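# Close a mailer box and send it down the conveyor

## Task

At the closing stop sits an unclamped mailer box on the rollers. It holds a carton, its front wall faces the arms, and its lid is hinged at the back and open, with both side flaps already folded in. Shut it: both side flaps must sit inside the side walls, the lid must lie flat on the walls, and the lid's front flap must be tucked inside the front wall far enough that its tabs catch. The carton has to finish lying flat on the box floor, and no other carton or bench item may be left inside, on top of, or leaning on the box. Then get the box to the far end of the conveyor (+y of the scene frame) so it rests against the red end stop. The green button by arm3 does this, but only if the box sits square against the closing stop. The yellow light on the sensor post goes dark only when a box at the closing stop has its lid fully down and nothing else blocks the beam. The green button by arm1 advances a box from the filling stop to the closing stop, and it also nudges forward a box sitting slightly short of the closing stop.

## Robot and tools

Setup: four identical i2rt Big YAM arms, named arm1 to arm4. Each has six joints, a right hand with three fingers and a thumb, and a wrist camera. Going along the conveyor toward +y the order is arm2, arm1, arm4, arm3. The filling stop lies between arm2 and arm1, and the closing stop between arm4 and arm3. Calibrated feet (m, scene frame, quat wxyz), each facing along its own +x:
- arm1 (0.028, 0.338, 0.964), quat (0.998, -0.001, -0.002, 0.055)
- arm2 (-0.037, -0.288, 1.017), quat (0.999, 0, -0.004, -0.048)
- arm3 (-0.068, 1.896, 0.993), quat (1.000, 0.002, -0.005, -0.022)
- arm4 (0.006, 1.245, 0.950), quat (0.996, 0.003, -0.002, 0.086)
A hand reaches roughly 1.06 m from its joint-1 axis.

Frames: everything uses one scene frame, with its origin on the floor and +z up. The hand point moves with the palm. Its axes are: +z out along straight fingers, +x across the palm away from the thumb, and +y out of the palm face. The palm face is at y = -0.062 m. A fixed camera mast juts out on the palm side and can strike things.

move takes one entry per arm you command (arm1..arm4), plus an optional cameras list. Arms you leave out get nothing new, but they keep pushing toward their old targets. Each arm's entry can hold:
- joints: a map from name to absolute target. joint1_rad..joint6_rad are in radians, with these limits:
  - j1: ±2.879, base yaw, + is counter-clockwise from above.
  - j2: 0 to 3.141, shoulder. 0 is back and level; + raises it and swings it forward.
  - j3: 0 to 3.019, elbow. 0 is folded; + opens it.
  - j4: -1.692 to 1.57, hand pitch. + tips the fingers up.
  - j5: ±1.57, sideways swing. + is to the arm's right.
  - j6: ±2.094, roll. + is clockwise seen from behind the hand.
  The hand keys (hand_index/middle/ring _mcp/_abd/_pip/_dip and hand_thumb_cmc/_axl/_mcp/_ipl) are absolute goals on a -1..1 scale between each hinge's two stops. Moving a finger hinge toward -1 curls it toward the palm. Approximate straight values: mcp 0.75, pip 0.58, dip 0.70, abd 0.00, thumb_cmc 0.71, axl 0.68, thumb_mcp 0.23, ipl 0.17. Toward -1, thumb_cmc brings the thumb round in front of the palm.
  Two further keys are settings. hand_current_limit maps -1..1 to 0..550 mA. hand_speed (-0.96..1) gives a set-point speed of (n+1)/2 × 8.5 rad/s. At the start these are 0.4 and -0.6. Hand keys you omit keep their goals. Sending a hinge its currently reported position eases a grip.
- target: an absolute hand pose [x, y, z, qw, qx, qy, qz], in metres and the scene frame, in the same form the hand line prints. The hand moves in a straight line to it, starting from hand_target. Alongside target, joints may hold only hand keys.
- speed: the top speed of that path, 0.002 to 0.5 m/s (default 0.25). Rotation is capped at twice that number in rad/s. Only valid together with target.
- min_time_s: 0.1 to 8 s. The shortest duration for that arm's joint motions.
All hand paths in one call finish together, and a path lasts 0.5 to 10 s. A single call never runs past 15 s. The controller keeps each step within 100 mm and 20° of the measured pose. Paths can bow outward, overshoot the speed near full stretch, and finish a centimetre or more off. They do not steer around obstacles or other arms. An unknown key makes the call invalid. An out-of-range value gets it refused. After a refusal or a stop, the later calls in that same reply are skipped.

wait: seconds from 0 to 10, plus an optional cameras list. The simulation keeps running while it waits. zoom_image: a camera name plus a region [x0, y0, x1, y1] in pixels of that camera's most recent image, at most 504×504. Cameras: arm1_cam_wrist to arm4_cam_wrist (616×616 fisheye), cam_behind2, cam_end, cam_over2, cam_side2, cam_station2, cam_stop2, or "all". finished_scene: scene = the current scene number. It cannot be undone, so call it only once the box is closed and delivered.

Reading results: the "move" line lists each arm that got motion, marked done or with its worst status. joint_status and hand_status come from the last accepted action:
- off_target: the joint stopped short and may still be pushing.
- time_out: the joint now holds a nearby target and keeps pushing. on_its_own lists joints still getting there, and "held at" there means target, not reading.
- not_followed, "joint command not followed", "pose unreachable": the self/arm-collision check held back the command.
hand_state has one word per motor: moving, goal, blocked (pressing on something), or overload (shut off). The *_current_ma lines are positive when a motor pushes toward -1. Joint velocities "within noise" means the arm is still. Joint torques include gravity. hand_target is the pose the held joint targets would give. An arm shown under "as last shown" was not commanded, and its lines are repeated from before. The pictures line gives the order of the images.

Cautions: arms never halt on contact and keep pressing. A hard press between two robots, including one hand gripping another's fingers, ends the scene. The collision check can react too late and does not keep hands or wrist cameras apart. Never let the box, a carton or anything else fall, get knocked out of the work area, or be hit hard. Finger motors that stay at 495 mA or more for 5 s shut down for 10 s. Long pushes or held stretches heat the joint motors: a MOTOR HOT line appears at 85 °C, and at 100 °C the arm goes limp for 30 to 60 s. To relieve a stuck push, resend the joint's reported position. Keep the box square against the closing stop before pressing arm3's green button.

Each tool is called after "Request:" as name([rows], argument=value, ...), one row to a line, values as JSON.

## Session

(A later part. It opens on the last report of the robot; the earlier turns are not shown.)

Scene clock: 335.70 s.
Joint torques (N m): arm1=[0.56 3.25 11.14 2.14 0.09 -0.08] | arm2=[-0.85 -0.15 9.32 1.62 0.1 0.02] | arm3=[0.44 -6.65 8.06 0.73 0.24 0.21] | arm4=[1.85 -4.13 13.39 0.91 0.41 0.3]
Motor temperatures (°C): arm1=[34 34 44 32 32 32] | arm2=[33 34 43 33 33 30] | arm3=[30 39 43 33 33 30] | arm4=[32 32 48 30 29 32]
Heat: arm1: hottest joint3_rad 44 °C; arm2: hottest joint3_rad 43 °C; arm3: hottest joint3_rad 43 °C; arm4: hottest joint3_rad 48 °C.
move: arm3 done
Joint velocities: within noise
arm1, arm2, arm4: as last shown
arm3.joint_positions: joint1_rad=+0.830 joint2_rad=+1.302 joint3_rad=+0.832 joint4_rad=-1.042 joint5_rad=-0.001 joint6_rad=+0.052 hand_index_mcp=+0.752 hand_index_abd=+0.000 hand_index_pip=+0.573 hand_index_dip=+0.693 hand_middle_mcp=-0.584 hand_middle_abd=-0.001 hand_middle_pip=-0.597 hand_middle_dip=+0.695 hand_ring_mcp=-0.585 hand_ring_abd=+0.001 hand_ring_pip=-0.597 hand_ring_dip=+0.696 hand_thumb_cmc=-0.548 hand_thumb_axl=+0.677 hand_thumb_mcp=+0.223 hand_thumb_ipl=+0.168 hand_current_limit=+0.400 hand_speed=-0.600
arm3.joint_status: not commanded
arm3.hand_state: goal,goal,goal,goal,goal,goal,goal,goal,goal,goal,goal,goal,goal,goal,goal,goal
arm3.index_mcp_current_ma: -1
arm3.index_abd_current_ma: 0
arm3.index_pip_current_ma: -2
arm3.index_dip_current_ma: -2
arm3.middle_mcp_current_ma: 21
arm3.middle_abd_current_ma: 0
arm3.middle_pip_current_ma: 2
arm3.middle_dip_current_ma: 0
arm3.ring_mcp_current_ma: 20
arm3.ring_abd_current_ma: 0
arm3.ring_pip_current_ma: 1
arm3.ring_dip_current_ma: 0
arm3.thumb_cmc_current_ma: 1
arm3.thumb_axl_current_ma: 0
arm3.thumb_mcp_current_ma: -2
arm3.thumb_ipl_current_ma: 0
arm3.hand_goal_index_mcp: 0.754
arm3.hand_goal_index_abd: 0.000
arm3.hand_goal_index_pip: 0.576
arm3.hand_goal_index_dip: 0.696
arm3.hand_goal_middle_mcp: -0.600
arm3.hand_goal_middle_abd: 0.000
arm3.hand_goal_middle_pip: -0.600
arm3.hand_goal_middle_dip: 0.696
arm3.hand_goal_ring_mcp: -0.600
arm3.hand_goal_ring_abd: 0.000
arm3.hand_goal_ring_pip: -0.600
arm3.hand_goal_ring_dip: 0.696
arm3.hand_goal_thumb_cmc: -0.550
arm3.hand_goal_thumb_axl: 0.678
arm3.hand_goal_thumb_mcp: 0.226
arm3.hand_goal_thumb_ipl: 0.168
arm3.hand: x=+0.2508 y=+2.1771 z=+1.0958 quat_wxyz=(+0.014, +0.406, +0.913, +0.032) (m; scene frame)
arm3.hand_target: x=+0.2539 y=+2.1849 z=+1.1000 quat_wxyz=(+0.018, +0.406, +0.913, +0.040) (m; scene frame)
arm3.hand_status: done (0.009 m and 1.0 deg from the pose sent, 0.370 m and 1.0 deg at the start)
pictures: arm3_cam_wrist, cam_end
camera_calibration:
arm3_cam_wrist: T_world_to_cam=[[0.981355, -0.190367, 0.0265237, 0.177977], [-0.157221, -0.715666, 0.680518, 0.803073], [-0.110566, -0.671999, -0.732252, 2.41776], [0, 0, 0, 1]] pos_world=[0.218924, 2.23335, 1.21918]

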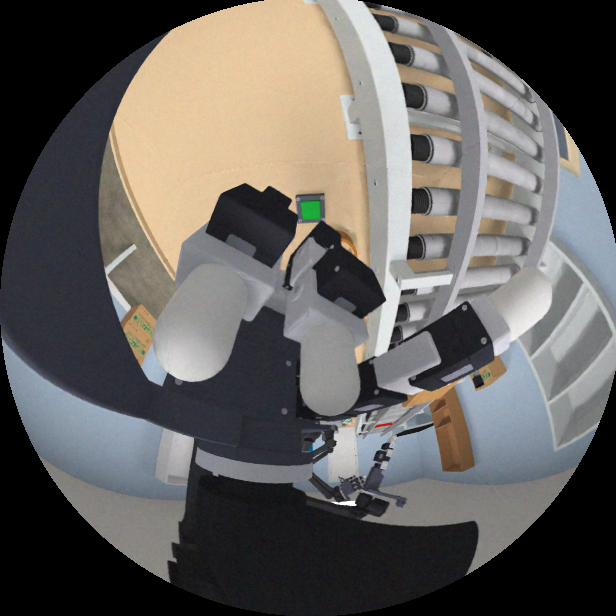

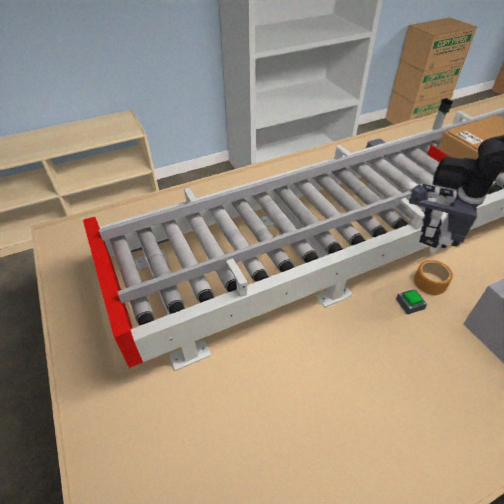

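Request:
move(arm3={"target": [0.257, 2.200, 0.935, 0.0178, 0.4063, 0.9127, 0.0399], "speed": 0.2}, cameras=["arm3_cam_wrist", "cam_end"])

Request:
zoom_image(camera="cam_end", region=[360, 160, 504, 340])

Scene clock: 348.77 s.
Joint torques (N m): arm1=[0.56 3.25 11.12 2.15 0.08 -0.09] | arm2=[-0.79 -0.15 9.31 1.65 0.1 0.01] | arm3=[0.38 -9.35 4.6 0.8 0.25 0.21] | arm4=[1.85 -4.13 13.38 0.91 0.41 0.3]
Motor temperatures (°C): arm1=[34 33 44 32 32 32] | arm2=[33 34 43 33 32 30] | arm3=[30 38 42 33 33 30] | arm4=[32 31 50 30 29 32]
Heat: arm1: hottest joint3_rad 44 °C; arm2: hottest joint3_rad 43 °C; arm3: hottest joint3_rad 42 °C; arm4: hottest joint3_rad 50 °C.
move: arm3 done
Joint velocities: within noise
arm1, arm2, arm4: as last shown
arm3.joint_positions: joint1_rad=+0.857 joint2_rad=+1.685 joint3_rad=+0.691 joint4_rad=-0.510 joint5_rad=+0.001 joint6_rad=+0.078 hand_index_mcp=+0.752 hand_index_abd=+0.000 hand_index_pip=+0.573 hand_index_dip=+0.693 hand_middle_mcp=-0.584 hand_middle_abd=-0.001 hand_middle_pip=-0.597 hand_middle_dip=+0.695 hand_ring_mcp=-0.585 hand_ring_abd=+0.001 hand_ring_pip=-0.597 hand_ring_dip=+0.696 hand_thumb_cmc=-0.548 hand_thumb_axl=+0.677 hand_thumb_mcp=+0.223 hand_thumb_ipl=+0.168 hand_current_limit=+0.400 hand_speed=-0.600
arm3.joint_status: not commanded
arm3.hand_state: goal,goal,goal,goal,goal,goal,goal,goal,goal,goal,goal,goal,goal,goal,goal,goal
arm3.index_mcp_current_ma: -1
arm3.index_abd_current_ma: 0
arm3.index_pip_current_ma: -2
arm3.index_dip_current_ma: -2
arm3.middle_mcp_current_ma: 21
arm3.middle_abd_current_ma: 0
arm3.middle_pip_current_ma: 2
arm3.middle_dip_current_ma: 0
arm3.ring_mcp_current_ma: 20
arm3.ring_abd_current_ma: 0
arm3.ring_pip_current_ma: 1
arm3.ring_dip_current_ma: 0
arm3.thumb_cmc_current_ma: 1
arm3.thumb_axl_current_ma: 0
arm3.thumb_mcp_current_ma: -2
arm3.thumb_ipl_current_ma: 0
arm3.hand_goal_index_mcp: 0.754
arm3.hand_goal_index_abd: 0.000
arm3.hand_goal_index_pip: 0.576
arm3.hand_goal_index_dip: 0.696
arm3.hand_goal_middle_mcp: -0.600
arm3.hand_goal_middle_abd: 0.000
arm3.hand_goal_middle_pip: -0.600
arm3.hand_goal_middle_dip: 0.696
arm3.hand_goal_ring_mcp: -0.600
arm3.hand_goal_ring_abd: 0.000
arm3.hand_goal_ring_pip: -0.600
arm3.hand_goal_ring_dip: 0.696
arm3.hand_goal_thumb_cmc: -0.550
arm3.hand_goal_thumb_axl: 0.678
arm3.hand_goal_thumb_mcp: 0.226
arm3.hand_goal_thumb_ipl: 0.168
arm3.hand: x=+0.2569 y=+2.1954 z=+0.9349 quat_wxyz=(+0.016, +0.405, +0.913, +0.035) (m; scene frame)
arm3.hand_target: x=+0.2569 y=+2.2000 z=+0.9351 quat_wxyz=(+0.018, +0.406, +0.913, +0.040) (m; scene frame)
arm3.hand_status: done (0.005 m and 0.6 deg from the pose sent, 0.163 m and 1.0 deg at the start)
pictures: arm3_cam_wrist, cam_end
camera_calibration:
arm3_cam_wrist: T_world_to_cam=[[0.981341, -0.189725, 0.0311993, 0.174005], [-0.160581, -0.719483, 0.675691, 0.940379], [-0.105748, -0.668093, -0.736525, 2.30708], [0, 0, 0, 1]] pos_world=[0.224218, 2.25094, 1.05838]

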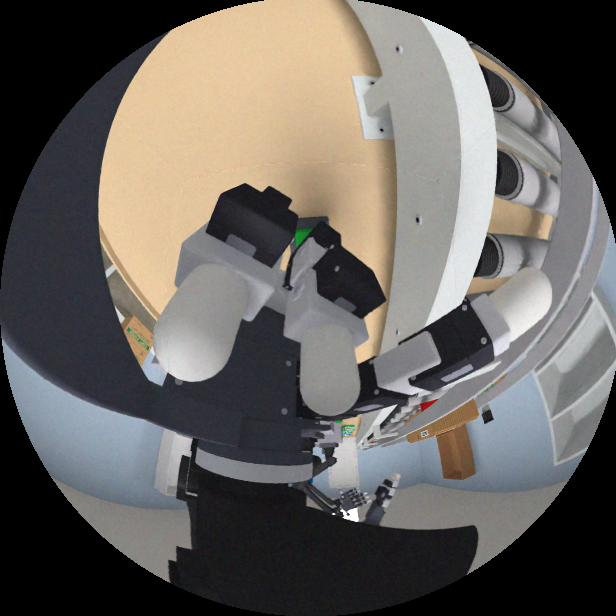

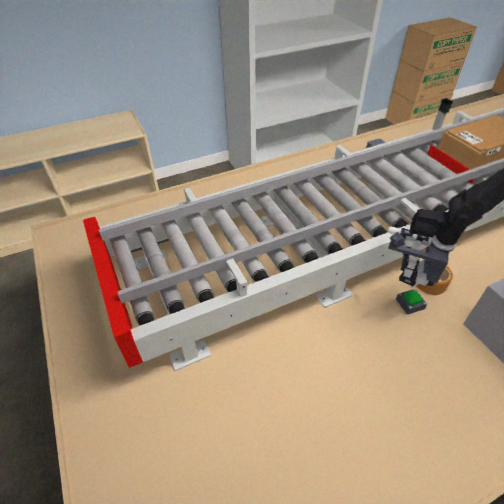

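Scaled by 2.800.

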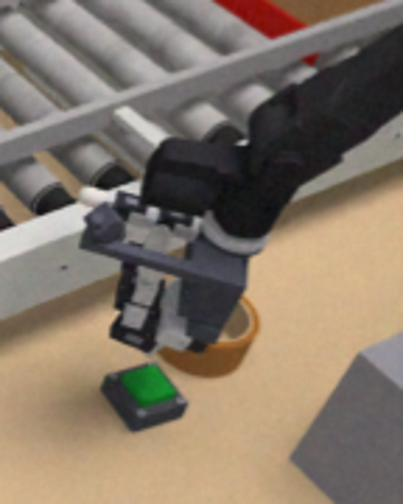

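Request:
move(arm3={"target": [0.257, 2.202, 0.900, 0.0178, 0.4063, 0.9127, 0.0399], "speed": 0.1}, cameras=["arm3_cam_wrist", "cam_end"])

Request:
zoom_image(camera="cam_end", region=[360, 200, 470, 340])

Request:
zoom_image(camera="arm3_cam_wrist", region=[200, 170, 400, 350])

Scene clock: 353.40 s.
Joint torques (N m): arm1=[0.56 3.25 11.17 2.18 0.08 -0.09] | arm2=[-0.85 -0.09 9.29 1.65 0.1 0.02] | arm3=[0.44 -9.88 3.45 0.79 0.25 0.21] | arm4=[1.85 -4.13 13.38 0.9 0.41 0.3]
Motor temperatures (°C): arm1=[34 33 44 32 32 32] | arm2=[33 34 43 33 32 30] | arm3=[30 38 41 33 33 30] | arm4=[32 31 50 30 29 32]
Heat: arm1: hottest joint3_rad 44 °C; arm2: hottest joint3_rad 43 °C; arm3: hottest joint3_rad 41 °C; arm4: hottest joint3_rad 50 °C.
move: arm3 done
Joint velocities: within noise
arm1, arm2, arm4: as last shown
arm3.joint_positions: joint1_rad=+0.861 joint2_rad=+1.789 joint3_rad=+0.691 joint4_rad=-0.398 joint5_rad=+0.002 joint6_rad=+0.082 hand_index_mcp=+0.752 hand_index_abd=+0.000 hand_index_pip=+0.573 hand_index_dip=+0.693 hand_middle_mcp=-0.584 hand_middle_abd=-0.001 hand_middle_pip=-0.597 hand_middle_dip=+0.695 hand_ring_mcp=-0.585 hand_ring_abd=+0.001 hand_ring_pip=-0.597 hand_ring_dip=+0.696 hand_thumb_cmc=-0.548 hand_thumb_axl=+0.677 hand_thumb_mcp=+0.223 hand_thumb_ipl=+0.168 hand_current_limit=+0.400 hand_speed=-0.600
arm3.joint_status: not commanded
arm3.hand_state: goal,goal,goal,goal,goal,goal,goal,goal,goal,goal,goal,goal,goal,goal,goal,goal
arm3.index_mcp_current_ma: -1
arm3.index_abd_current_ma: 0
arm3.index_pip_current_ma: -2
arm3.index_dip_current_ma: -2
arm3.middle_mcp_current_ma: 21
arm3.middle_abd_current_ma: 0
arm3.middle_pip_current_ma: 2
arm3.middle_dip_current_ma: 0
arm3.ring_mcp_current_ma: 20
arm3.ring_abd_current_ma: 0
arm3.ring_pip_current_ma: 1
arm3.ring_dip_current_ma: 0
arm3.thumb_cmc_current_ma: 1
arm3.thumb_axl_current_ma: 0
arm3.thumb_mcp_current_ma: -2
arm3.thumb_ipl_current_ma: 0
arm3.hand_goal_index_mcp: 0.754
arm3.hand_goal_index_abd: 0.000
arm3.hand_goal_index_pip: 0.576
arm3.hand_goal_index_dip: 0.696
arm3.hand_goal_middle_mcp: -0.600
arm3.hand_goal_middle_abd: 0.000
arm3.hand_goal_middle_pip: -0.600
arm3.hand_goal_middle_dip: 0.696
arm3.hand_goal_ring_mcp: -0.600
arm3.hand_goal_ring_abd: 0.000
arm3.hand_goal_ring_pip: -0.600
arm3.hand_goal_ring_dip: 0.696
arm3.hand_goal_thumb_cmc: -0.550
arm3.hand_goal_thumb_axl: 0.678
arm3.hand_goal_thumb_mcp: 0.226
arm3.hand_goal_thumb_ipl: 0.168
arm3.hand: x=+0.2598 y=+2.2001 z=+0.9024 quat_wxyz=(+0.017, +0.406, +0.913, +0.039) (m; scene frame)
arm3.hand_target: x=+0.2569 y=+2.2020 z=+0.9000 quat_wxyz=(+0.018, +0.406, +0.913, +0.040) (m; scene frame)
arm3.hand_status: done (0.004 m and 0.2 deg from the pose sent, 0.036 m and 0.6 deg at the start)
pictures: arm3_cam_wrist, cam_end
camera_calibration:
arm3_cam_wrist: T_world_to_cam=[[0.981016, -0.190694, 0.035257, 0.171613], [-0.16467, -0.723114, 0.670813, 0.979565], [-0.102425, -0.663884, -0.740788, 2.28033], [0, 0, 0, 1]] pos_world=[0.226512, 2.25493, 1.02608]

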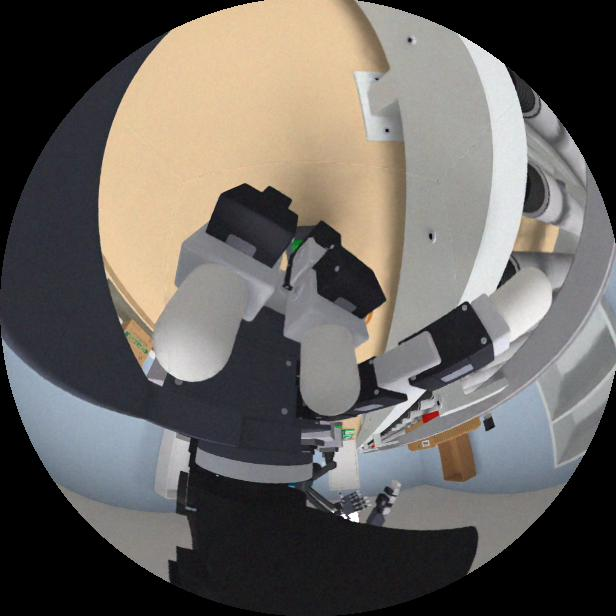

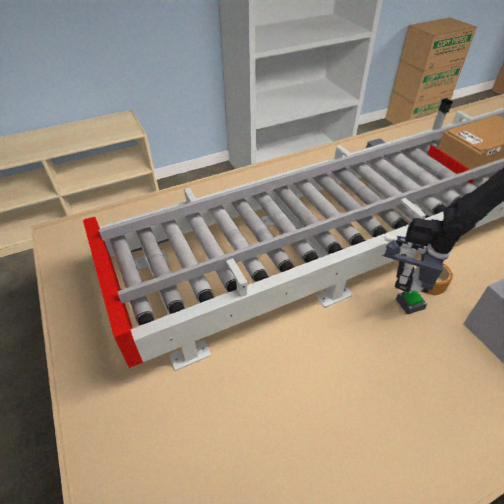

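Scaled by 3.600.

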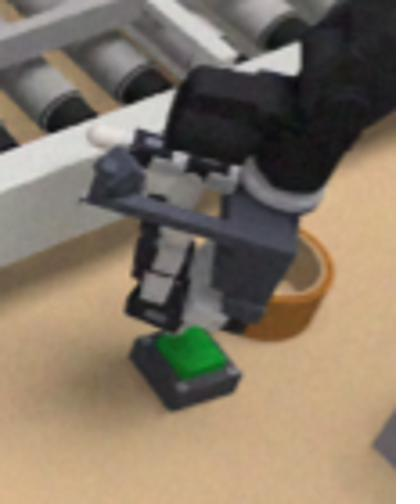

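Scaled by 2.520 from the camera's 616x616 image, which has a finer 880x880 frame.

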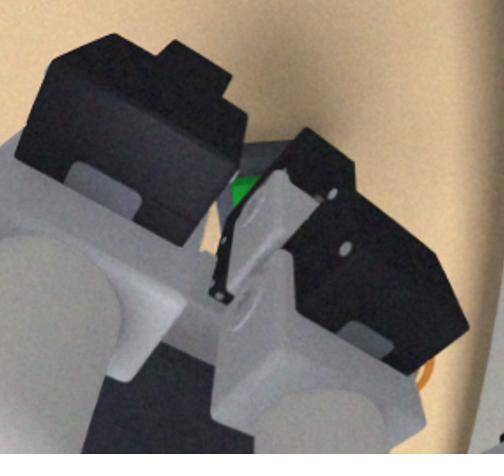

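Request:
move(arm3={"target": [0.257, 2.202, 0.882, 0.0178, 0.4063, 0.9127, 0.0399], "speed": 0.05}, cameras=["arm3_cam_wrist", "cam_end", "cam_over2"])

Request:
zoom_image(camera="cam_end", region=[360, 200, 470, 340])

Scene clock: 358.13 s.
Joint torques (N m): arm1=[0.67 3.31 11.15 2.14 0.08 -0.08] | arm2=[-0.79 -0.21 9.32 1.63 0.11 0.02] | arm3=[0.38 -8.88 3.08 0.9 0.17 0.19] | arm4=[1.85 -4.13 13.39 0.91 0.41 0.3]
Motor temperatures (°C): arm1=[34 33 44 32 32 32] | arm2=[33 34 43 33 32 30] | arm3=[30 38 41 33 33 30] | arm4=[31 31 51 30 29 32]
Heat: arm1: hottest joint3_rad 44 °C; arm2: hottest joint3_rad 43 °C; arm3: hottest joint3_rad 41 °C; arm4: hottest joint3_rad 51 °C.
move: arm3 done
Joint velocities: within noise
arm1.joint_positions: joint1_rad=-0.028 joint2_rad=+0.527 joint3_rad=+1.338 joint4_rad=-1.204 joint5_rad=+0.017 joint6_rad=+1.039 hand_index_mcp=+0.756 hand_index_abd=+0.001 hand_index_pip=+0.577 hand_index_dip=+0.696 hand_middle_mcp=+0.756 hand_middle_abd=+0.001 hand_middle_pip=+0.577 hand_middle_dip=+0.696 hand_ring_mcp=+0.756 hand_ring_abd=+0.000 hand_ring_pip=+0.577 hand_ring_dip=+0.696 hand_thumb_cmc=+0.715 hand_thumb_axl=+0.677 hand_thumb_mcp=+0.226 hand_thumb_ipl=+0.168 hand_current_limit=+0.400 hand_speed=-0.600
arm1.joint_status: not commanded
arm1.hand_state: goal,goal,goal,goal,goal,goal,goal,goal,goal,goal,goal,goal,goal,goal,goal,goal
arm1.index_mcp_current_ma: 0
arm1.index_abd_current_ma: 0
arm1.index_pip_current_ma: 0
arm1.index_dip_current_ma: 0
arm1.middle_mcp_current_ma: 0
arm1.middle_abd_current_ma: 0
arm1.middle_pip_current_ma: 0
arm1.middle_dip_current_ma: 0
arm1.ring_mcp_current_ma: 0
arm1.ring_abd_current_ma: 0
arm1.ring_pip_current_ma: 0
arm1.ring_dip_current_ma: 0
arm1.thumb_cmc_current_ma: 0
arm1.thumb_axl_current_ma: 0
arm1.thumb_mcp_current_ma: 0
arm1.thumb_ipl_current_ma: 0
arm1.hand_goal_index_mcp: 0.754
arm1.hand_goal_index_abd: 0.000
arm1.hand_goal_index_pip: 0.576
arm1.hand_goal_index_dip: 0.696
arm1.hand_goal_middle_mcp: 0.754
arm1.hand_goal_middle_abd: 0.000
arm1.hand_goal_middle_pip: 0.576
arm1.hand_goal_middle_dip: 0.696
arm1.hand_goal_ring_mcp: 0.754
arm1.hand_goal_ring_abd: 0.000
arm1.hand_goal_ring_pip: 0.576
arm1.hand_goal_ring_dip: 0.696
arm1.hand_goal_thumb_cmc: 0.714
arm1.hand_goal_thumb_axl: 0.678
arm1.hand_goal_thumb_mcp: 0.226
arm1.hand_goal_thumb_ipl: 0.168
arm1.hand: x=+0.2607 y=+0.2706 z=+1.5488 quat_wxyz=(+0.132, +0.793, +0.247, +0.540) (m; scene frame)
arm1.hand_target: x=+0.2565 y=+0.2703 z=+1.5591 quat_wxyz=(+0.134, +0.787, +0.245, +0.550) (m; scene frame)
arm1.hand_status: not commanded
arm2.joint_positions: joint1_rad=+0.071 joint2_rad=+0.612 joint3_rad=+1.367 joint4_rad=-1.164 joint5_rad=+0.018 joint6_rad=+1.115 hand_index_mcp=+0.755 hand_index_abd=+0.001 hand_index_pip=+0.577 hand_index_dip=+0.696 hand_middle_mcp=+0.755 hand_middle_abd=+0.001 hand_middle_pip=+0.577 hand_middle_dip=+0.696 hand_ring_mcp=+0.755 hand_ring_abd=+0.001 hand_ring_pip=+0.577 hand_ring_dip=+0.696 hand_thumb_cmc=+0.715 hand_thumb_axl=+0.677 hand_thumb_mcp=+0.226 hand_thumb_ipl=+0.168 hand_current_limit=+0.400 hand_speed=-0.600
arm2.joint_status: not commanded
arm2.hand_state: goal,goal,goal,goal,goal,goal,goal,goal,goal,goal,goal,goal,goal,goal,goal,overload
arm2.index_mcp_current_ma: 0
arm2.index_abd_current_ma: 0
arm2.index_pip_current_ma: 0
arm2.index_dip_current_ma: 0
arm2.middle_mcp_current_ma: 0
arm2.middle_abd_current_ma: 0
arm2.middle_pip_current_ma: 0
arm2.middle_dip_current_ma: 0
arm2.ring_mcp_current_ma: 0
arm2.ring_abd_current_ma: 0
arm2.ring_pip_current_ma: 0
arm2.ring_dip_current_ma: 0
arm2.thumb_cmc_current_ma: 0
arm2.thumb_axl_current_ma: 0
arm2.thumb_mcp_current_ma: 0
arm2.thumb_ipl_current_ma: 0
arm2.hand_goal_index_mcp: 0.754
arm2.hand_goal_index_abd: 0.000
arm2.hand_goal_index_pip: 0.576
arm2.hand_goal_index_dip: 0.696
arm2.hand_goal_middle_mcp: 0.754
arm2.hand_goal_middle_abd: 0.000
arm2.hand_goal_middle_pip: 0.576
arm2.hand_goal_middle_dip: 0.696
arm2.hand_goal_ring_mcp: 0.754
arm2.hand_goal_ring_abd: 0.000
arm2.hand_goal_ring_pip: 0.576
arm2.hand_goal_ring_dip: 0.696
arm2.hand_goal_thumb_cmc: 0.714
arm2.hand_goal_thumb_axl: 0.678
arm2.hand_goal_thumb_mcp: 0.226
arm2.hand_goal_thumb_ipl: 0.168
arm2.hand: x=+0.2171 y=-0.3838 z=+1.6021 quat_wxyz=(+0.139, +0.815, +0.174, +0.535) (m; scene frame)
arm2.hand_target: x=+0.2134 y=-0.3837 z=+1.6145 quat_wxyz=(+0.142, +0.808, +0.172, +0.546) (m; scene frame)
arm2.hand_status: not commanded
arm3.joint_positions: joint1_rad=+0.862 joint2_rad=+1.830 joint3_rad=+0.691 joint4_rad=-0.345 joint5_rad=+0.004 joint6_rad=+0.084 hand_index_mcp=+0.761 hand_index_abd=-0.006 hand_index_pip=+0.581 hand_index_dip=+0.698 hand_middle_mcp=-0.584 hand_middle_abd=-0.001 hand_middle_pip=-0.597 hand_middle_dip=+0.695 hand_ring_mcp=-0.585 hand_ring_abd=+0.001 hand_ring_pip=-0.597 hand_ring_dip=+0.696 hand_thumb_cmc=-0.548 hand_thumb_axl=+0.677 hand_thumb_mcp=+0.223 hand_thumb_ipl=+0.168 hand_current_limit=+0.400 hand_speed=-0.600
arm3.joint_status: not commanded
arm3.hand_state: goal,goal,goal,goal,goal,goal,goal,goal,goal,goal,goal,goal,goal,goal,goal,goal
arm3.index_mcp_current_ma: 7
arm3.index_abd_current_ma: -4
arm3.index_pip_current_ma: 4
arm3.index_dip_current_ma: 1
arm3.middle_mcp_current_ma: 21
arm3.middle_abd_current_ma: 0
arm3.middle_pip_current_ma: 2
arm3.middle_dip_current_ma: 0
arm3.ring_mcp_current_ma: 20
arm3.ring_abd_current_ma: 0
arm3.ring_pip_current_ma: 1
arm3.ring_dip_current_ma: 0
arm3.thumb_cmc_current_ma: 1
arm3.thumb_axl_current_ma: 0
arm3.thumb_mcp_current_ma: -2
arm3.thumb_ipl_current_ma: 0
arm3.hand_goal_index_mcp: 0.754
arm3.hand_goal_index_abd: 0.000
arm3.hand_goal_index_pip: 0.576
arm3.hand_goal_index_dip: 0.696
arm3.hand_goal_middle_mcp: -0.600
arm3.hand_goal_middle_abd: 0.000
arm3.hand_goal_middle_pip: -0.600
arm3.hand_goal_middle_dip: 0.696
arm3.hand_goal_ring_mcp: -0.600
arm3.hand_goal_ring_abd: 0.000
arm3.hand_goal_ring_pip: -0.600
arm3.hand_goal_ring_dip: 0.696
arm3.hand_goal_thumb_cmc: -0.550
arm3.hand_goal_thumb_axl: 0.678
arm3.hand_goal_thumb_mcp: 0.226
arm3.hand_goal_thumb_ipl: 0.168
arm3.hand: x=+0.2622 y=+2.2026 z=+0.8908 quat_wxyz=(+0.020, +0.406, +0.913, +0.045) (m; scene frame)
arm3.hand_target: x=+0.2569 y=+2.2018 z=+0.8822 quat_wxyz=(+0.018, +0.406, +0.913, +0.040) (m; scene frame)
arm3.hand_status: done (0.010 m and 0.6 deg from the pose sent, 0.021 m and 0.2 deg at the start)
arm4: as last shown
pictures: arm3_cam_wrist, cam_end, cam_over2
camera_calibration:
arm3_cam_wrist: T_world_to_cam=[[0.980518, -0.191493, 0.0437625, 0.164449], [-0.171829, -0.728203, 0.663473, 1.00925], [-0.0951826, -0.658066, -0.74692, 2.26435], [0, 0, 0, 1]] pos_world=[0.227701, 2.25653, 1.01448]

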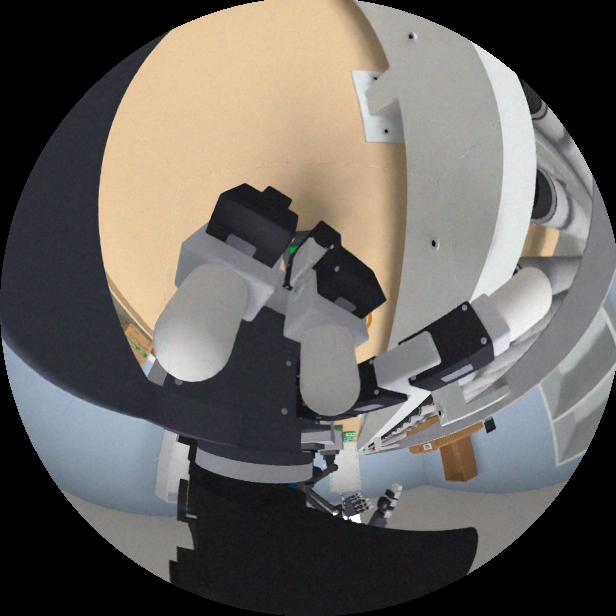

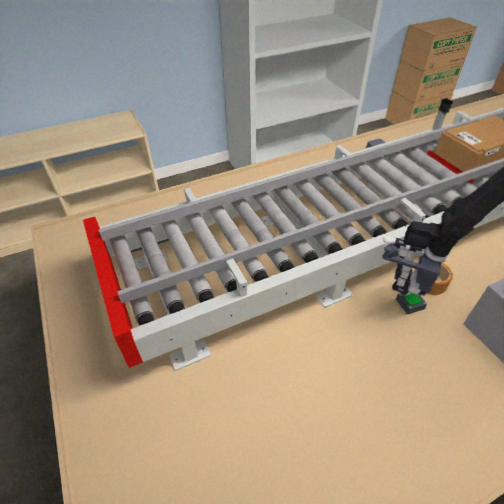

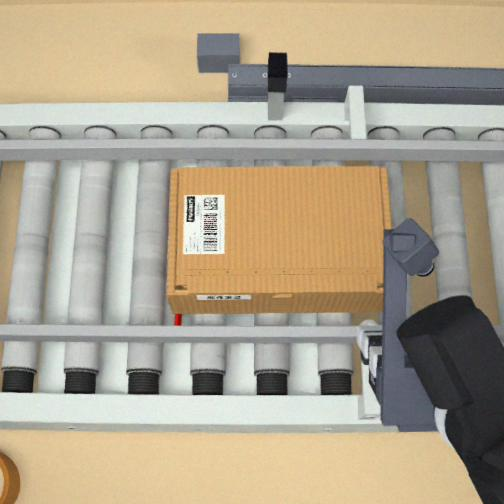

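Scaled by 3.600.

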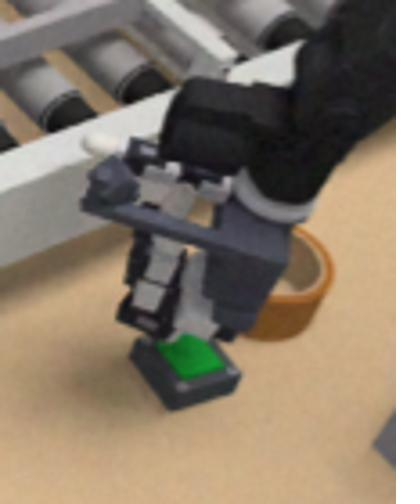

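Request:
wait(seconds=2, cameras=["cam_over2", "cam_end"])

Scene clock: 361.60 s.
Joint torques (N m): arm1=[0.67 3.25 11.14 2.15 0.09 -0.08] | arm2=[-0.79 -0.26 9.33 1.66 0.1 0.02] | arm3=[0.32 -8.82 3.07 0.91 0.17 0.2] | arm4=[1.85 -4.07 13.38 0.91 0.41 0.3]
Motor temperatures (°C): arm1=[34 33 44 32 32 32] | arm2=[33 34 43 33 32 30] | arm3=[30 38 40 33 33 30] | arm4=[31 31 51 30 29 32]
Heat: arm1: hottest joint3_rad 44 °C; arm2: hottest joint3_rad 43 °C; arm3: hottest joint3_rad 40 °C; arm4: hottest joint3_rad 51 °C.
Joint velocities: within noise
arm1.joint_positions: joint1_rad=-0.028 joint2_rad=+0.527 joint3_rad=+1.338 joint4_rad=-1.204 joint5_rad=+0.017 joint6_rad=+1.039 hand_index_mcp=+0.756 hand_index_abd=+0.001 hand_index_pip=+0.577 hand_index_dip=+0.696 hand_middle_mcp=+0.756 hand_middle_abd=+0.001 hand_middle_pip=+0.577 hand_middle_dip=+0.696 hand_ring_mcp=+0.756 hand_ring_abd=+0.000 hand_ring_pip=+0.577 hand_ring_dip=+0.696 hand_thumb_cmc=+0.715 hand_thumb_axl=+0.677 hand_thumb_mcp=+0.226 hand_thumb_ipl=+0.168 hand_current_limit=+0.400 hand_speed=-0.600
arm1.joint_status: not commanded
arm1.hand_state: goal,goal,goal,goal,goal,goal,goal,goal,goal,goal,goal,goal,goal,goal,goal,goal
arm1.index_mcp_current_ma: 0
arm1.index_abd_current_ma: 0
arm1.index_pip_current_ma: 0
arm1.index_dip_current_ma: 0
arm1.middle_mcp_current_ma: 0
arm1.middle_abd_current_ma: 0
arm1.middle_pip_current_ma: 0
arm1.middle_dip_current_ma: 0
arm1.ring_mcp_current_ma: 0
arm1.ring_abd_current_ma: 0
arm1.ring_pip_current_ma: 0
arm1.ring_dip_current_ma: 0
arm1.thumb_cmc_current_ma: 0
arm1.thumb_axl_current_ma: 0
arm1.thumb_mcp_current_ma: 0
arm1.thumb_ipl_current_ma: 0
arm1.hand_goal_index_mcp: 0.754
arm1.hand_goal_index_abd: 0.000
arm1.hand_goal_index_pip: 0.576
arm1.hand_goal_index_dip: 0.696
arm1.hand_goal_middle_mcp: 0.754
arm1.hand_goal_middle_abd: 0.000
arm1.hand_goal_middle_pip: 0.576
arm1.hand_goal_middle_dip: 0.696
arm1.hand_goal_ring_mcp: 0.754
arm1.hand_goal_ring_abd: 0.000
arm1.hand_goal_ring_pip: 0.576
arm1.hand_goal_ring_dip: 0.696
arm1.hand_goal_thumb_cmc: 0.714
arm1.hand_goal_thumb_axl: 0.678
arm1.hand_goal_thumb_mcp: 0.226
arm1.hand_goal_thumb_ipl: 0.168
arm1.hand: x=+0.2607 y=+0.2706 z=+1.5488 quat_wxyz=(+0.132, +0.793, +0.247, +0.540) (m; scene frame)
arm1.hand_target: x=+0.2565 y=+0.2703 z=+1.5591 quat_wxyz=(+0.134, +0.787, +0.245, +0.550) (m; scene frame)
arm1.hand_status: not commanded
arm2.joint_positions: joint1_rad=+0.071 joint2_rad=+0.612 joint3_rad=+1.367 joint4_rad=-1.164 joint5_rad=+0.018 joint6_rad=+1.115 hand_index_mcp=+0.755 hand_index_abd=+0.001 hand_index_pip=+0.577 hand_index_dip=+0.696 hand_middle_mcp=+0.755 hand_middle_abd=+0.001 hand_middle_pip=+0.577 hand_middle_dip=+0.696 hand_ring_mcp=+0.755 hand_ring_abd=+0.001 hand_ring_pip=+0.577 hand_ring_dip=+0.696 hand_thumb_cmc=+0.715 hand_thumb_axl=+0.677 hand_thumb_mcp=+0.226 hand_thumb_ipl=+0.168 hand_current_limit=+0.400 hand_speed=-0.600
arm2.joint_status: not commanded
arm2.hand_state: goal,goal,goal,goal,goal,goal,goal,goal,goal,goal,goal,goal,goal,goal,goal,overload
arm2.index_mcp_current_ma: 0
arm2.index_abd_current_ma: 0
arm2.index_pip_current_ma: 0
arm2.index_dip_current_ma: 0
arm2.middle_mcp_current_ma: 0
arm2.middle_abd_current_ma: 0
arm2.middle_pip_current_ma: 0
arm2.middle_dip_current_ma: 0
arm2.ring_mcp_current_ma: 0
arm2.ring_abd_current_ma: 0
arm2.ring_pip_current_ma: 0
arm2.ring_dip_current_ma: 0
arm2.thumb_cmc_current_ma: 0
arm2.thumb_axl_current_ma: 0
arm2.thumb_mcp_current_ma: 0
arm2.thumb_ipl_current_ma: 0
arm2.hand_goal_index_mcp: 0.754
arm2.hand_goal_index_abd: 0.000
arm2.hand_goal_index_pip: 0.576
arm2.hand_goal_index_dip: 0.696
arm2.hand_goal_middle_mcp: 0.754
arm2.hand_goal_middle_abd: 0.000
arm2.hand_goal_middle_pip: 0.576
arm2.hand_goal_middle_dip: 0.696
arm2.hand_goal_ring_mcp: 0.754
arm2.hand_goal_ring_abd: 0.000
arm2.hand_goal_ring_pip: 0.576
arm2.hand_goal_ring_dip: 0.696
arm2.hand_goal_thumb_cmc: 0.714
arm2.hand_goal_thumb_axl: 0.678
arm2.hand_goal_thumb_mcp: 0.226
arm2.hand_goal_thumb_ipl: 0.168
arm2.hand: x=+0.2171 y=-0.3838 z=+1.6021 quat_wxyz=(+0.139, +0.815, +0.174, +0.535) (m; scene frame)
arm2.hand_target: x=+0.2134 y=-0.3837 z=+1.6145 quat_wxyz=(+0.142, +0.808, +0.172, +0.546) (m; scene frame)
arm2.hand_status: not commanded
arm3.joint_positions: joint1_rad=+0.862 joint2_rad=+1.830 joint3_rad=+0.691 joint4_rad=-0.345 joint5_rad=+0.004 joint6_rad=+0.084 hand_index_mcp=+0.761 hand_index_abd=-0.006 hand_index_pip=+0.581 hand_index_dip=+0.698 hand_middle_mcp=-0.584 hand_middle_abd=-0.001 hand_middle_pip=-0.597 hand_middle_dip=+0.695 hand_ring_mcp=-0.585 hand_ring_abd=+0.001 hand_ring_pip=-0.597 hand_ring_dip=+0.696 hand_thumb_cmc=-0.548 hand_thumb_axl=+0.677 hand_thumb_mcp=+0.223 hand_thumb_ipl=+0.168 hand_current_limit=+0.400 hand_speed=-0.600
arm3.joint_status: not commanded
arm3.hand_state: goal,goal,goal,goal,goal,goal,goal,goal,goal,goal,goal,goal,goal,goal,goal,goal
arm3.index_mcp_current_ma: 7
arm3.index_abd_current_ma: -4
arm3.index_pip_current_ma: 4
arm3.index_dip_current_ma: 1
arm3.middle_mcp_current_ma: 21
arm3.middle_abd_current_ma: 0
arm3.middle_pip_current_ma: 2
arm3.middle_dip_current_ma: 0
arm3.ring_mcp_current_ma: 20
arm3.ring_abd_current_ma: 0
arm3.ring_pip_current_ma: 1
arm3.ring_dip_current_ma: 0
arm3.thumb_cmc_current_ma: 1
arm3.thumb_axl_current_ma: 0
arm3.thumb_mcp_current_ma: -2
arm3.thumb_ipl_current_ma: 0
arm3.hand_goal_index_mcp: 0.754
arm3.hand_goal_index_abd: 0.000
arm3.hand_goal_index_pip: 0.576
arm3.hand_goal_index_dip: 0.696
arm3.hand_goal_middle_mcp: -0.600
arm3.hand_goal_middle_abd: 0.000
arm3.hand_goal_middle_pip: -0.600
arm3.hand_goal_middle_dip: 0.696
arm3.hand_goal_ring_mcp: -0.600
arm3.hand_goal_ring_abd: 0.000
arm3.hand_goal_ring_pip: -0.600
arm3.hand_goal_ring_dip: 0.696
arm3.hand_goal_thumb_cmc: -0.550
arm3.hand_goal_thumb_axl: 0.678
arm3.hand_goal_thumb_mcp: 0.226
arm3.hand_goal_thumb_ipl: 0.168
arm3.hand: x=+0.2622 y=+2.2026 z=+0.8908 quat_wxyz=(+0.020, +0.406, +0.913, +0.045) (m; scene frame)
arm3.hand_target: x=+0.2569 y=+2.2018 z=+0.8822 quat_wxyz=(+0.018, +0.406, +0.913, +0.040) (m; scene frame)
arm3.hand_status: done (0.010 m and 0.6 deg from the pose sent, 0.021 m and 0.2 deg at the start)
arm4.joint_positions: joint1_rad=+0.368 joint2_rad=+1.058 joint3_rad=+1.157 joint4_rad=-1.253 joint5_rad=+0.264 joint6_rad=+0.468 hand_index_mcp=+0.761 hand_index_abd=+0.003 hand_index_pip=+0.579 hand_index_dip=+0.699 hand_middle_mcp=+0.762 hand_middle_abd=-0.002 hand_middle_pip=+0.578 hand_middle_dip=+0.696 hand_ring_mcp=+0.762 hand_ring_abd=+0.000 hand_ring_pip=+0.581 hand_ring_dip=+0.697 hand_thumb_cmc=+0.716 hand_thumb_axl=+0.677 hand_thumb_mcp=+0.224 hand_thumb_ipl=+0.168 hand_current_limit=+0.400 hand_speed=-0.600
arm4.joint_status: not commanded
arm4.hand_state: goal,goal,goal,goal,goal,goal,goal,goal,goal,goal,goal,goal,goal,goal,goal,goal
arm4.index_mcp_current_ma: 8
arm4.index_abd_current_ma: 2
arm4.index_pip_current_ma: 2
arm4.index_dip_current_ma: 2
arm4.middle_mcp_current_ma: 9
arm4.middle_abd_current_ma: -1
arm4.middle_pip_current_ma: 2
arm4.middle_dip_current_ma: 0
arm4.ring_mcp_current_ma: 10
arm4.ring_abd_current_ma: 0
arm4.ring_pip_current_ma: 4
arm4.ring_dip_current_ma: 1
arm4.thumb_cmc_current_ma: 2
arm4.thumb_axl_current_ma: 0
arm4.thumb_mcp_current_ma: -2
arm4.thumb_ipl_current_ma: 0
arm4.hand_goal_index_mcp: 0.754
arm4.hand_goal_index_abd: 0.000
arm4.hand_goal_index_pip: 0.576
arm4.hand_goal_index_dip: 0.696
arm4.hand_goal_middle_mcp: 0.754
arm4.hand_goal_middle_abd: 0.000
arm4.hand_goal_middle_pip: 0.576
arm4.hand_goal_middle_dip: 0.696
arm4.hand_goal_ring_mcp: 0.754
arm4.hand_goal_ring_abd: 0.000
arm4.hand_goal_ring_pip: 0.576
arm4.hand_goal_ring_dip: 0.696
arm4.hand_goal_thumb_cmc: 0.714
arm4.hand_goal_thumb_axl: 0.678
arm4.hand_goal_thumb_mcp: 0.226
arm4.hand_goal_thumb_ipl: 0.168
arm4.hand: x=+0.4236 y=+1.3742 z=+1.3035 quat_wxyz=(+0.179, +0.681, +0.691, +0.164) (m; scene frame)
arm4.hand_target: x=+0.4290 y=+1.3795 z=+1.3296 quat_wxyz=(+0.183, +0.683, +0.683, +0.184) (m; scene frame)
arm4.hand_status: not commanded
wait: 2.00 s; at rest from the start
pictures: cam_end, cam_over2

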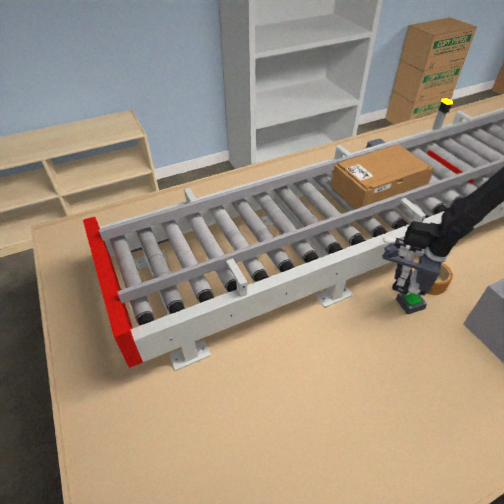

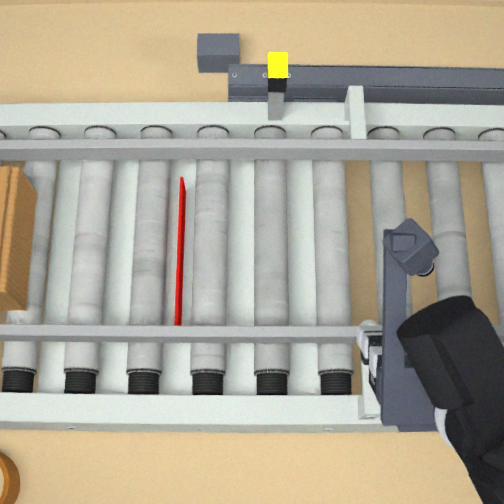

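Request:
move(arm3={"target": [0.24, 2.17, 1.05, 0.0178, 0.4063, 0.9127, 0.0399], "speed": 0.25})

Request:
wait(seconds=5, cameras=["cam_end", "arm3_cam_wrist"])

Scene clock: 378.20 s.
Joint torques (N m): arm1=[0.56 3.25 11.14 2.13 0.09 -0.08] | arm2=[-0.73 -0.26 9.31 1.66 0.1 0.02] | arm3=[-1.2 -7.41 9.68 -0.01 0.11 -0.06] | arm4=[1.85 -4.07 13.38 0.91 0.41 0.31]
Motor temperatures (°C): arm1=[34 33 44 32 32 32] | arm2=[33 34 44 33 32 30] | arm3=[30 38 39 33 32 29] | arm4=[31 31 53 30 29 32]
Heat: arm1: hottest joint3_rad 44 °C; arm2: hottest joint3_rad 44 °C; arm3: hottest joint3_rad 39 °C; arm4: hottest joint3_rad 53 °C.
move: arm3 off_target
Joint velocities: within noise
arm1, arm2, arm4: as last shown
arm3.joint_positions: joint1_rad=+0.851 joint2_rad=+1.339 joint3_rad=+0.666 joint4_rad=-0.869 joint5_rad=+0.004 joint6_rad=+0.076 hand_index_mcp=+0.751 hand_index_abd=-0.003 hand_index_pip=+0.573 hand_index_dip=+0.694 hand_middle_mcp=-0.584 hand_middle_abd=-0.001 hand_middle_pip=-0.597 hand_middle_dip=+0.695 hand_ring_mcp=-0.585 hand_ring_abd=+0.001 hand_ring_pip=-0.597 hand_ring_dip=+0.696 hand_thumb_cmc=-0.548 hand_thumb_axl=+0.677 hand_thumb_mcp=+0.223 hand_thumb_ipl=+0.168 hand_current_limit=+0.400 hand_speed=-0.600
arm3.joint_status: not commanded
arm3.hand_state: goal,goal,goal,goal,goal,goal,goal,goal,goal,goal,goal,goal,goal,goal,goal,goal
arm3.index_mcp_current_ma: -2
arm3.index_abd_current_ma: -2
arm3.index_pip_current_ma: -2
arm3.index_dip_current_ma: -1
arm3.middle_mcp_current_ma: 21
arm3.middle_abd_current_ma: 0
arm3.middle_pip_current_ma: 2
arm3.middle_dip_current_ma: 0
arm3.ring_mcp_current_ma: 20
arm3.ring_abd_current_ma: 0
arm3.ring_pip_current_ma: 1
arm3.ring_dip_current_ma: 0
arm3.thumb_cmc_current_ma: 1
arm3.thumb_axl_current_ma: 0
arm3.thumb_mcp_current_ma: -2
arm3.thumb_ipl_current_ma: 0
arm3.hand_goal_index_mcp: 0.754
arm3.hand_goal_index_abd: 0.000
arm3.hand_goal_index_pip: 0.576
arm3.hand_goal_index_dip: 0.696
arm3.hand_goal_middle_mcp: -0.600
arm3.hand_goal_middle_abd: 0.000
arm3.hand_goal_middle_pip: -0.600
arm3.hand_goal_middle_dip: 0.696
arm3.hand_goal_ring_mcp: -0.600
arm3.hand_goal_ring_abd: 0.000
arm3.hand_goal_ring_pip: -0.600
arm3.hand_goal_ring_dip: 0.696
arm3.hand_goal_thumb_cmc: -0.550
arm3.hand_goal_thumb_axl: 0.678
arm3.hand_goal_thumb_mcp: 0.226
arm3.hand_goal_thumb_ipl: 0.168
arm3.hand: x=+0.2233 y=+2.1565 z=+1.0289 quat_wxyz=(+0.011, +0.408, +0.913, +0.017) (m; scene frame)
arm3.hand_target: x=+0.2393 y=+2.1692 z=+1.0502 quat_wxyz=(+0.018, +0.406, +0.913, +0.040) (m; scene frame)
arm3.hand_status: off_target (0.030 m and 2.7 deg from the pose sent, 0.164 m and 0.6 deg at the start)
pictures: none

Scene clock: 383.20 s.
Joint torques (N m): arm1=[0.56 3.19 11.12 2.15 0.09 -0.09] | arm2=[-0.91 -0.15 9.33 1.63 0.11 0.02] | arm3=[-1.2 -7.41 9.68 0.01 0.11 -0.06] | arm4=[1.79 -4.07 13.38 0.9 0.41 0.3]
Motor temperatures (°C): arm1=[34 33 44 32 32 32] | arm2=[33 34 44 33 32 30] | arm3=[30 38 39 33 32 29] | arm4=[31 31 53 30 29 32]
Heat: arm1: hottest joint3_rad 44 °C; arm2: hottest joint3_rad 44 °C; arm3: hottest joint3_rad 39 °C; arm4: hottest joint3_rad 53 °C.
Joint velocities: within noise
arm1.joint_positions: joint1_rad=-0.028 joint2_rad=+0.527 joint3_rad=+1.338 joint4_rad=-1.204 joint5_rad=+0.017 joint6_rad=+1.039 hand_index_mcp=+0.756 hand_index_abd=+0.001 hand_index_pip=+0.577 hand_index_dip=+0.696 hand_middle_mcp=+0.756 hand_middle_abd=+0.001 hand_middle_pip=+0.577 hand_middle_dip=+0.696 hand_ring_mcp=+0.756 hand_ring_abd=+0.000 hand_ring_pip=+0.577 hand_ring_dip=+0.696 hand_thumb_cmc=+0.715 hand_thumb_axl=+0.677 hand_thumb_mcp=+0.226 hand_thumb_ipl=+0.168 hand_current_limit=+0.400 hand_speed=-0.600
arm1.joint_status: not commanded
arm1.hand_state: goal,goal,goal,goal,goal,goal,goal,goal,goal,goal,goal,goal,goal,goal,goal,goal
arm1.index_mcp_current_ma: 0
arm1.index_abd_current_ma: 0
arm1.index_pip_current_ma: 0
arm1.index_dip_current_ma: 0
arm1.middle_mcp_current_ma: 0
arm1.middle_abd_current_ma: 0
arm1.middle_pip_current_ma: 0
arm1.middle_dip_current_ma: 0
arm1.ring_mcp_current_ma: 0
arm1.ring_abd_current_ma: 0
arm1.ring_pip_current_ma: 0
arm1.ring_dip_current_ma: 0
arm1.thumb_cmc_current_ma: 0
arm1.thumb_axl_current_ma: 0
arm1.thumb_mcp_current_ma: 0
arm1.thumb_ipl_current_ma: 0
arm1.hand_goal_index_mcp: 0.754
arm1.hand_goal_index_abd: 0.000
arm1.hand_goal_index_pip: 0.576
arm1.hand_goal_index_dip: 0.696
arm1.hand_goal_middle_mcp: 0.754
arm1.hand_goal_middle_abd: 0.000
arm1.hand_goal_middle_pip: 0.576
arm1.hand_goal_middle_dip: 0.696
arm1.hand_goal_ring_mcp: 0.754
arm1.hand_goal_ring_abd: 0.000
arm1.hand_goal_ring_pip: 0.576
arm1.hand_goal_ring_dip: 0.696
arm1.hand_goal_thumb_cmc: 0.714
arm1.hand_goal_thumb_axl: 0.678
arm1.hand_goal_thumb_mcp: 0.226
arm1.hand_goal_thumb_ipl: 0.168
arm1.hand: x=+0.2607 y=+0.2706 z=+1.5488 quat_wxyz=(+0.132, +0.793, +0.247, +0.540) (m; scene frame)
arm1.hand_target: x=+0.2565 y=+0.2703 z=+1.5591 quat_wxyz=(+0.134, +0.787, +0.245, +0.550) (m; scene frame)
arm1.hand_status: not commanded
arm2.joint_positions: joint1_rad=+0.071 joint2_rad=+0.612 joint3_rad=+1.367 joint4_rad=-1.164 joint5_rad=+0.018 joint6_rad=+1.115 hand_index_mcp=+0.755 hand_index_abd=+0.001 hand_index_pip=+0.577 hand_index_dip=+0.696 hand_middle_mcp=+0.755 hand_middle_abd=+0.001 hand_middle_pip=+0.577 hand_middle_dip=+0.696 hand_ring_mcp=+0.755 hand_ring_abd=+0.001 hand_ring_pip=+0.577 hand_ring_dip=+0.696 hand_thumb_cmc=+0.715 hand_thumb_axl=+0.677 hand_thumb_mcp=+0.226 hand_thumb_ipl=+0.168 hand_current_limit=+0.400 hand_speed=-0.600
arm2.joint_status: not commanded
arm2.hand_state: goal,goal,goal,goal,goal,goal,goal,goal,goal,goal,goal,goal,goal,goal,goal,overload
arm2.index_mcp_current_ma: 0
arm2.index_abd_current_ma: 0
arm2.index_pip_current_ma: 0
arm2.index_dip_current_ma: 0
arm2.middle_mcp_current_ma: 0
arm2.middle_abd_current_ma: 0
arm2.middle_pip_current_ma: 0
arm2.middle_dip_current_ma: 0
arm2.ring_mcp_current_ma: 0
arm2.ring_abd_current_ma: 0
arm2.ring_pip_current_ma: 0
arm2.ring_dip_current_ma: 0
arm2.thumb_cmc_current_ma: 0
arm2.thumb_axl_current_ma: 0
arm2.thumb_mcp_current_ma: 0
arm2.thumb_ipl_current_ma: 0
arm2.hand_goal_index_mcp: 0.754
arm2.hand_goal_index_abd: 0.000
arm2.hand_goal_index_pip: 0.576
arm2.hand_goal_index_dip: 0.696
arm2.hand_goal_middle_mcp: 0.754
arm2.hand_goal_middle_abd: 0.000
arm2.hand_goal_middle_pip: 0.576
arm2.hand_goal_middle_dip: 0.696
arm2.hand_goal_ring_mcp: 0.754
arm2.hand_goal_ring_abd: 0.000
arm2.hand_goal_ring_pip: 0.576
arm2.hand_goal_ring_dip: 0.696
arm2.hand_goal_thumb_cmc: 0.714
arm2.hand_goal_thumb_axl: 0.678
arm2.hand_goal_thumb_mcp: 0.226
arm2.hand_goal_thumb_ipl: 0.168
arm2.hand: x=+0.2171 y=-0.3838 z=+1.6021 quat_wxyz=(+0.139, +0.815, +0.174, +0.535) (m; scene frame)
arm2.hand_target: x=+0.2134 y=-0.3837 z=+1.6145 quat_wxyz=(+0.142, +0.808, +0.172, +0.546) (m; scene frame)
arm2.hand_status: not commanded
arm3.joint_positions: joint1_rad=+0.851 joint2_rad=+1.339 joint3_rad=+0.666 joint4_rad=-0.869 joint5_rad=+0.004 joint6_rad=+0.076 hand_index_mcp=+0.751 hand_index_abd=-0.003 hand_index_pip=+0.573 hand_index_dip=+0.694 hand_middle_mcp=-0.584 hand_middle_abd=-0.001 hand_middle_pip=-0.597 hand_middle_dip=+0.695 hand_ring_mcp=-0.585 hand_ring_abd=+0.001 hand_ring_pip=-0.597 hand_ring_dip=+0.696 hand_thumb_cmc=-0.548 hand_thumb_axl=+0.677 hand_thumb_mcp=+0.223 hand_thumb_ipl=+0.168 hand_current_limit=+0.400 hand_speed=-0.600
arm3.joint_status: not commanded
arm3.hand_state: goal,goal,goal,goal,goal,goal,goal,goal,goal,goal,goal,goal,goal,goal,goal,goal
arm3.index_mcp_current_ma: -2
arm3.index_abd_current_ma: -2
arm3.index_pip_current_ma: -2
arm3.index_dip_current_ma: -1
arm3.middle_mcp_current_ma: 21
arm3.middle_abd_current_ma: 0
arm3.middle_pip_current_ma: 2
arm3.middle_dip_current_ma: 0
arm3.ring_mcp_current_ma: 20
arm3.ring_abd_current_ma: 0
arm3.ring_pip_current_ma: 1
arm3.ring_dip_current_ma: 0
arm3.thumb_cmc_current_ma: 1
arm3.thumb_axl_current_ma: 0
arm3.thumb_mcp_current_ma: -2
arm3.thumb_ipl_current_ma: 0
arm3.hand_goal_index_mcp: 0.754
arm3.hand_goal_index_abd: 0.000
arm3.hand_goal_index_pip: 0.576
arm3.hand_goal_index_dip: 0.696
arm3.hand_goal_middle_mcp: -0.600
arm3.hand_goal_middle_abd: 0.000
arm3.hand_goal_middle_pip: -0.600
arm3.hand_goal_middle_dip: 0.696
arm3.hand_goal_ring_mcp: -0.600
arm3.hand_goal_ring_abd: 0.000
arm3.hand_goal_ring_pip: -0.600
arm3.hand_goal_ring_dip: 0.696
arm3.hand_goal_thumb_cmc: -0.550
arm3.hand_goal_thumb_axl: 0.678
arm3.hand_goal_thumb_mcp: 0.226
arm3.hand_goal_thumb_ipl: 0.168
arm3.hand: x=+0.2233 y=+2.1565 z=+1.0289 quat_wxyz=(+0.011, +0.408, +0.913, +0.017) (m; scene frame)
arm3.hand_target: x=+0.2394 y=+2.1692 z=+1.0503 quat_wxyz=(+0.018, +0.406, +0.913, +0.040) (m; scene frame)
arm3.hand_status: off_target (0.030 m and 2.7 deg from the pose sent, 0.164 m and 0.6 deg at the start)
arm4.joint_positions: joint1_rad=+0.368 joint2_rad=+1.058 joint3_rad=+1.157 joint4_rad=-1.253 joint5_rad=+0.264 joint6_rad=+0.468 hand_index_mcp=+0.761 hand_index_abd=+0.003 hand_index_pip=+0.579 hand_index_dip=+0.699 hand_middle_mcp=+0.762 hand_middle_abd=-0.002 hand_middle_pip=+0.578 hand_middle_dip=+0.696 hand_ring_mcp=+0.762 hand_ring_abd=+0.000 hand_ring_pip=+0.581 hand_ring_dip=+0.697 hand_thumb_cmc=+0.716 hand_thumb_axl=+0.677 hand_thumb_mcp=+0.224 hand_thumb_ipl=+0.168 hand_current_limit=+0.400 hand_speed=-0.600
arm4.joint_status: not commanded
arm4.hand_state: goal,goal,goal,goal,goal,goal,goal,goal,goal,goal,goal,goal,goal,goal,goal,goal
arm4.index_mcp_current_ma: 8
arm4.index_abd_current_ma: 2
arm4.index_pip_current_ma: 2
arm4.index_dip_current_ma: 2
arm4.middle_mcp_current_ma: 9
arm4.middle_abd_current_ma: -1
arm4.middle_pip_current_ma: 2
arm4.middle_dip_current_ma: 0
arm4.ring_mcp_current_ma: 10
arm4.ring_abd_current_ma: 0
arm4.ring_pip_current_ma: 4
arm4.ring_dip_current_ma: 1
arm4.thumb_cmc_current_ma: 2
arm4.thumb_axl_current_ma: 0
arm4.thumb_mcp_current_ma: -2
arm4.thumb_ipl_current_ma: 0
arm4.hand_goal_index_mcp: 0.754
arm4.hand_goal_index_abd: 0.000
arm4.hand_goal_index_pip: 0.576
arm4.hand_goal_index_dip: 0.696
arm4.hand_goal_middle_mcp: 0.754
arm4.hand_goal_middle_abd: 0.000
arm4.hand_goal_middle_pip: 0.576
arm4.hand_goal_middle_dip: 0.696
arm4.hand_goal_ring_mcp: 0.754
arm4.hand_goal_ring_abd: 0.000
arm4.hand_goal_ring_pip: 0.576
arm4.hand_goal_ring_dip: 0.696
arm4.hand_goal_thumb_cmc: 0.714
arm4.hand_goal_thumb_axl: 0.678
arm4.hand_goal_thumb_mcp: 0.226
arm4.hand_goal_thumb_ipl: 0.168
arm4.hand: x=+0.4236 y=+1.3742 z=+1.3035 quat_wxyz=(+0.179, +0.681, +0.691, +0.164) (m; scene frame)
arm4.hand_target: x=+0.4290 y=+1.3795 z=+1.3296 quat_wxyz=(+0.183, +0.683, +0.683, +0.184) (m; scene frame)
arm4.hand_status: not commanded
wait: 5.00 s; at rest by 0.27 s
pictures: arm3_cam_wrist, cam_end
camera_calibration:
arm3_cam_wrist: T_world_to_cam=[[0.980914, -0.193982, 0.0133379, 0.224399], [-0.147718, -0.698852, 0.699847, 0.771177], [-0.126436, -0.68846, -0.714169, 2.37225], [0, 0, 0, 1]] pos_world=[0.19374, 2.21567, 1.15149]

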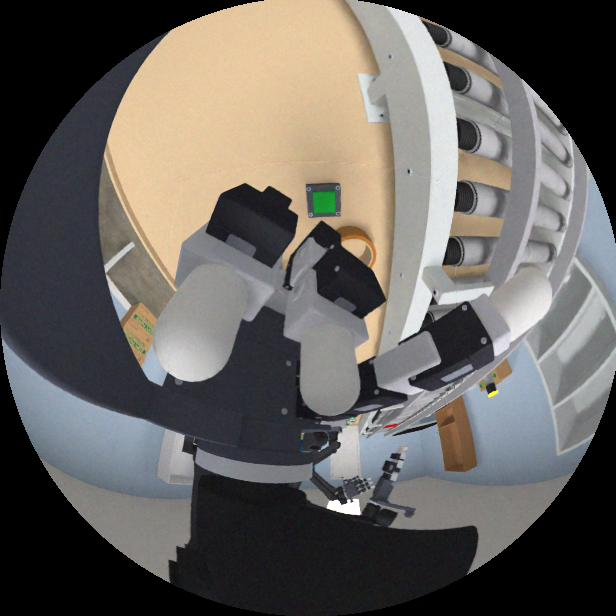

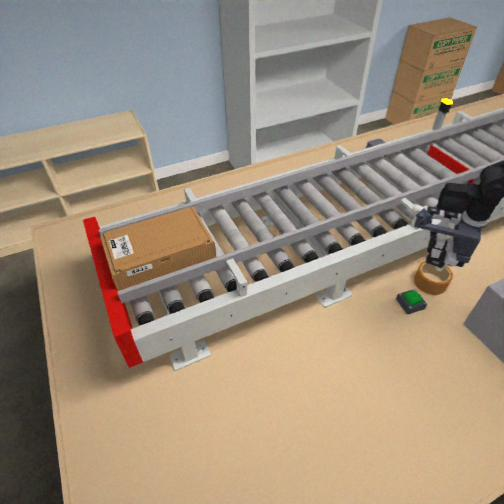

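Request:
zoom_image(camera="cam_end", region=[60, 180, 260, 380])

Scaled by 2.520.

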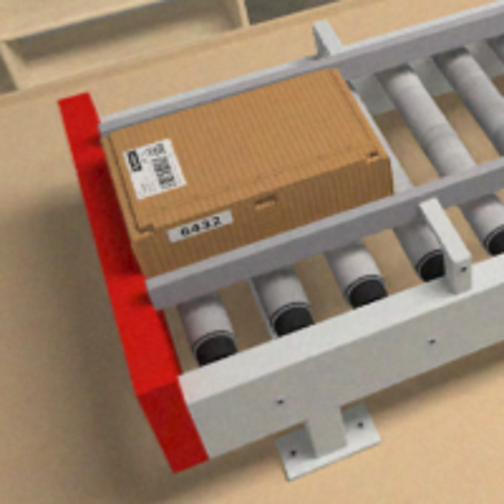

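Request:
finished_scene(scene=1)

The scene is finished: the task was done.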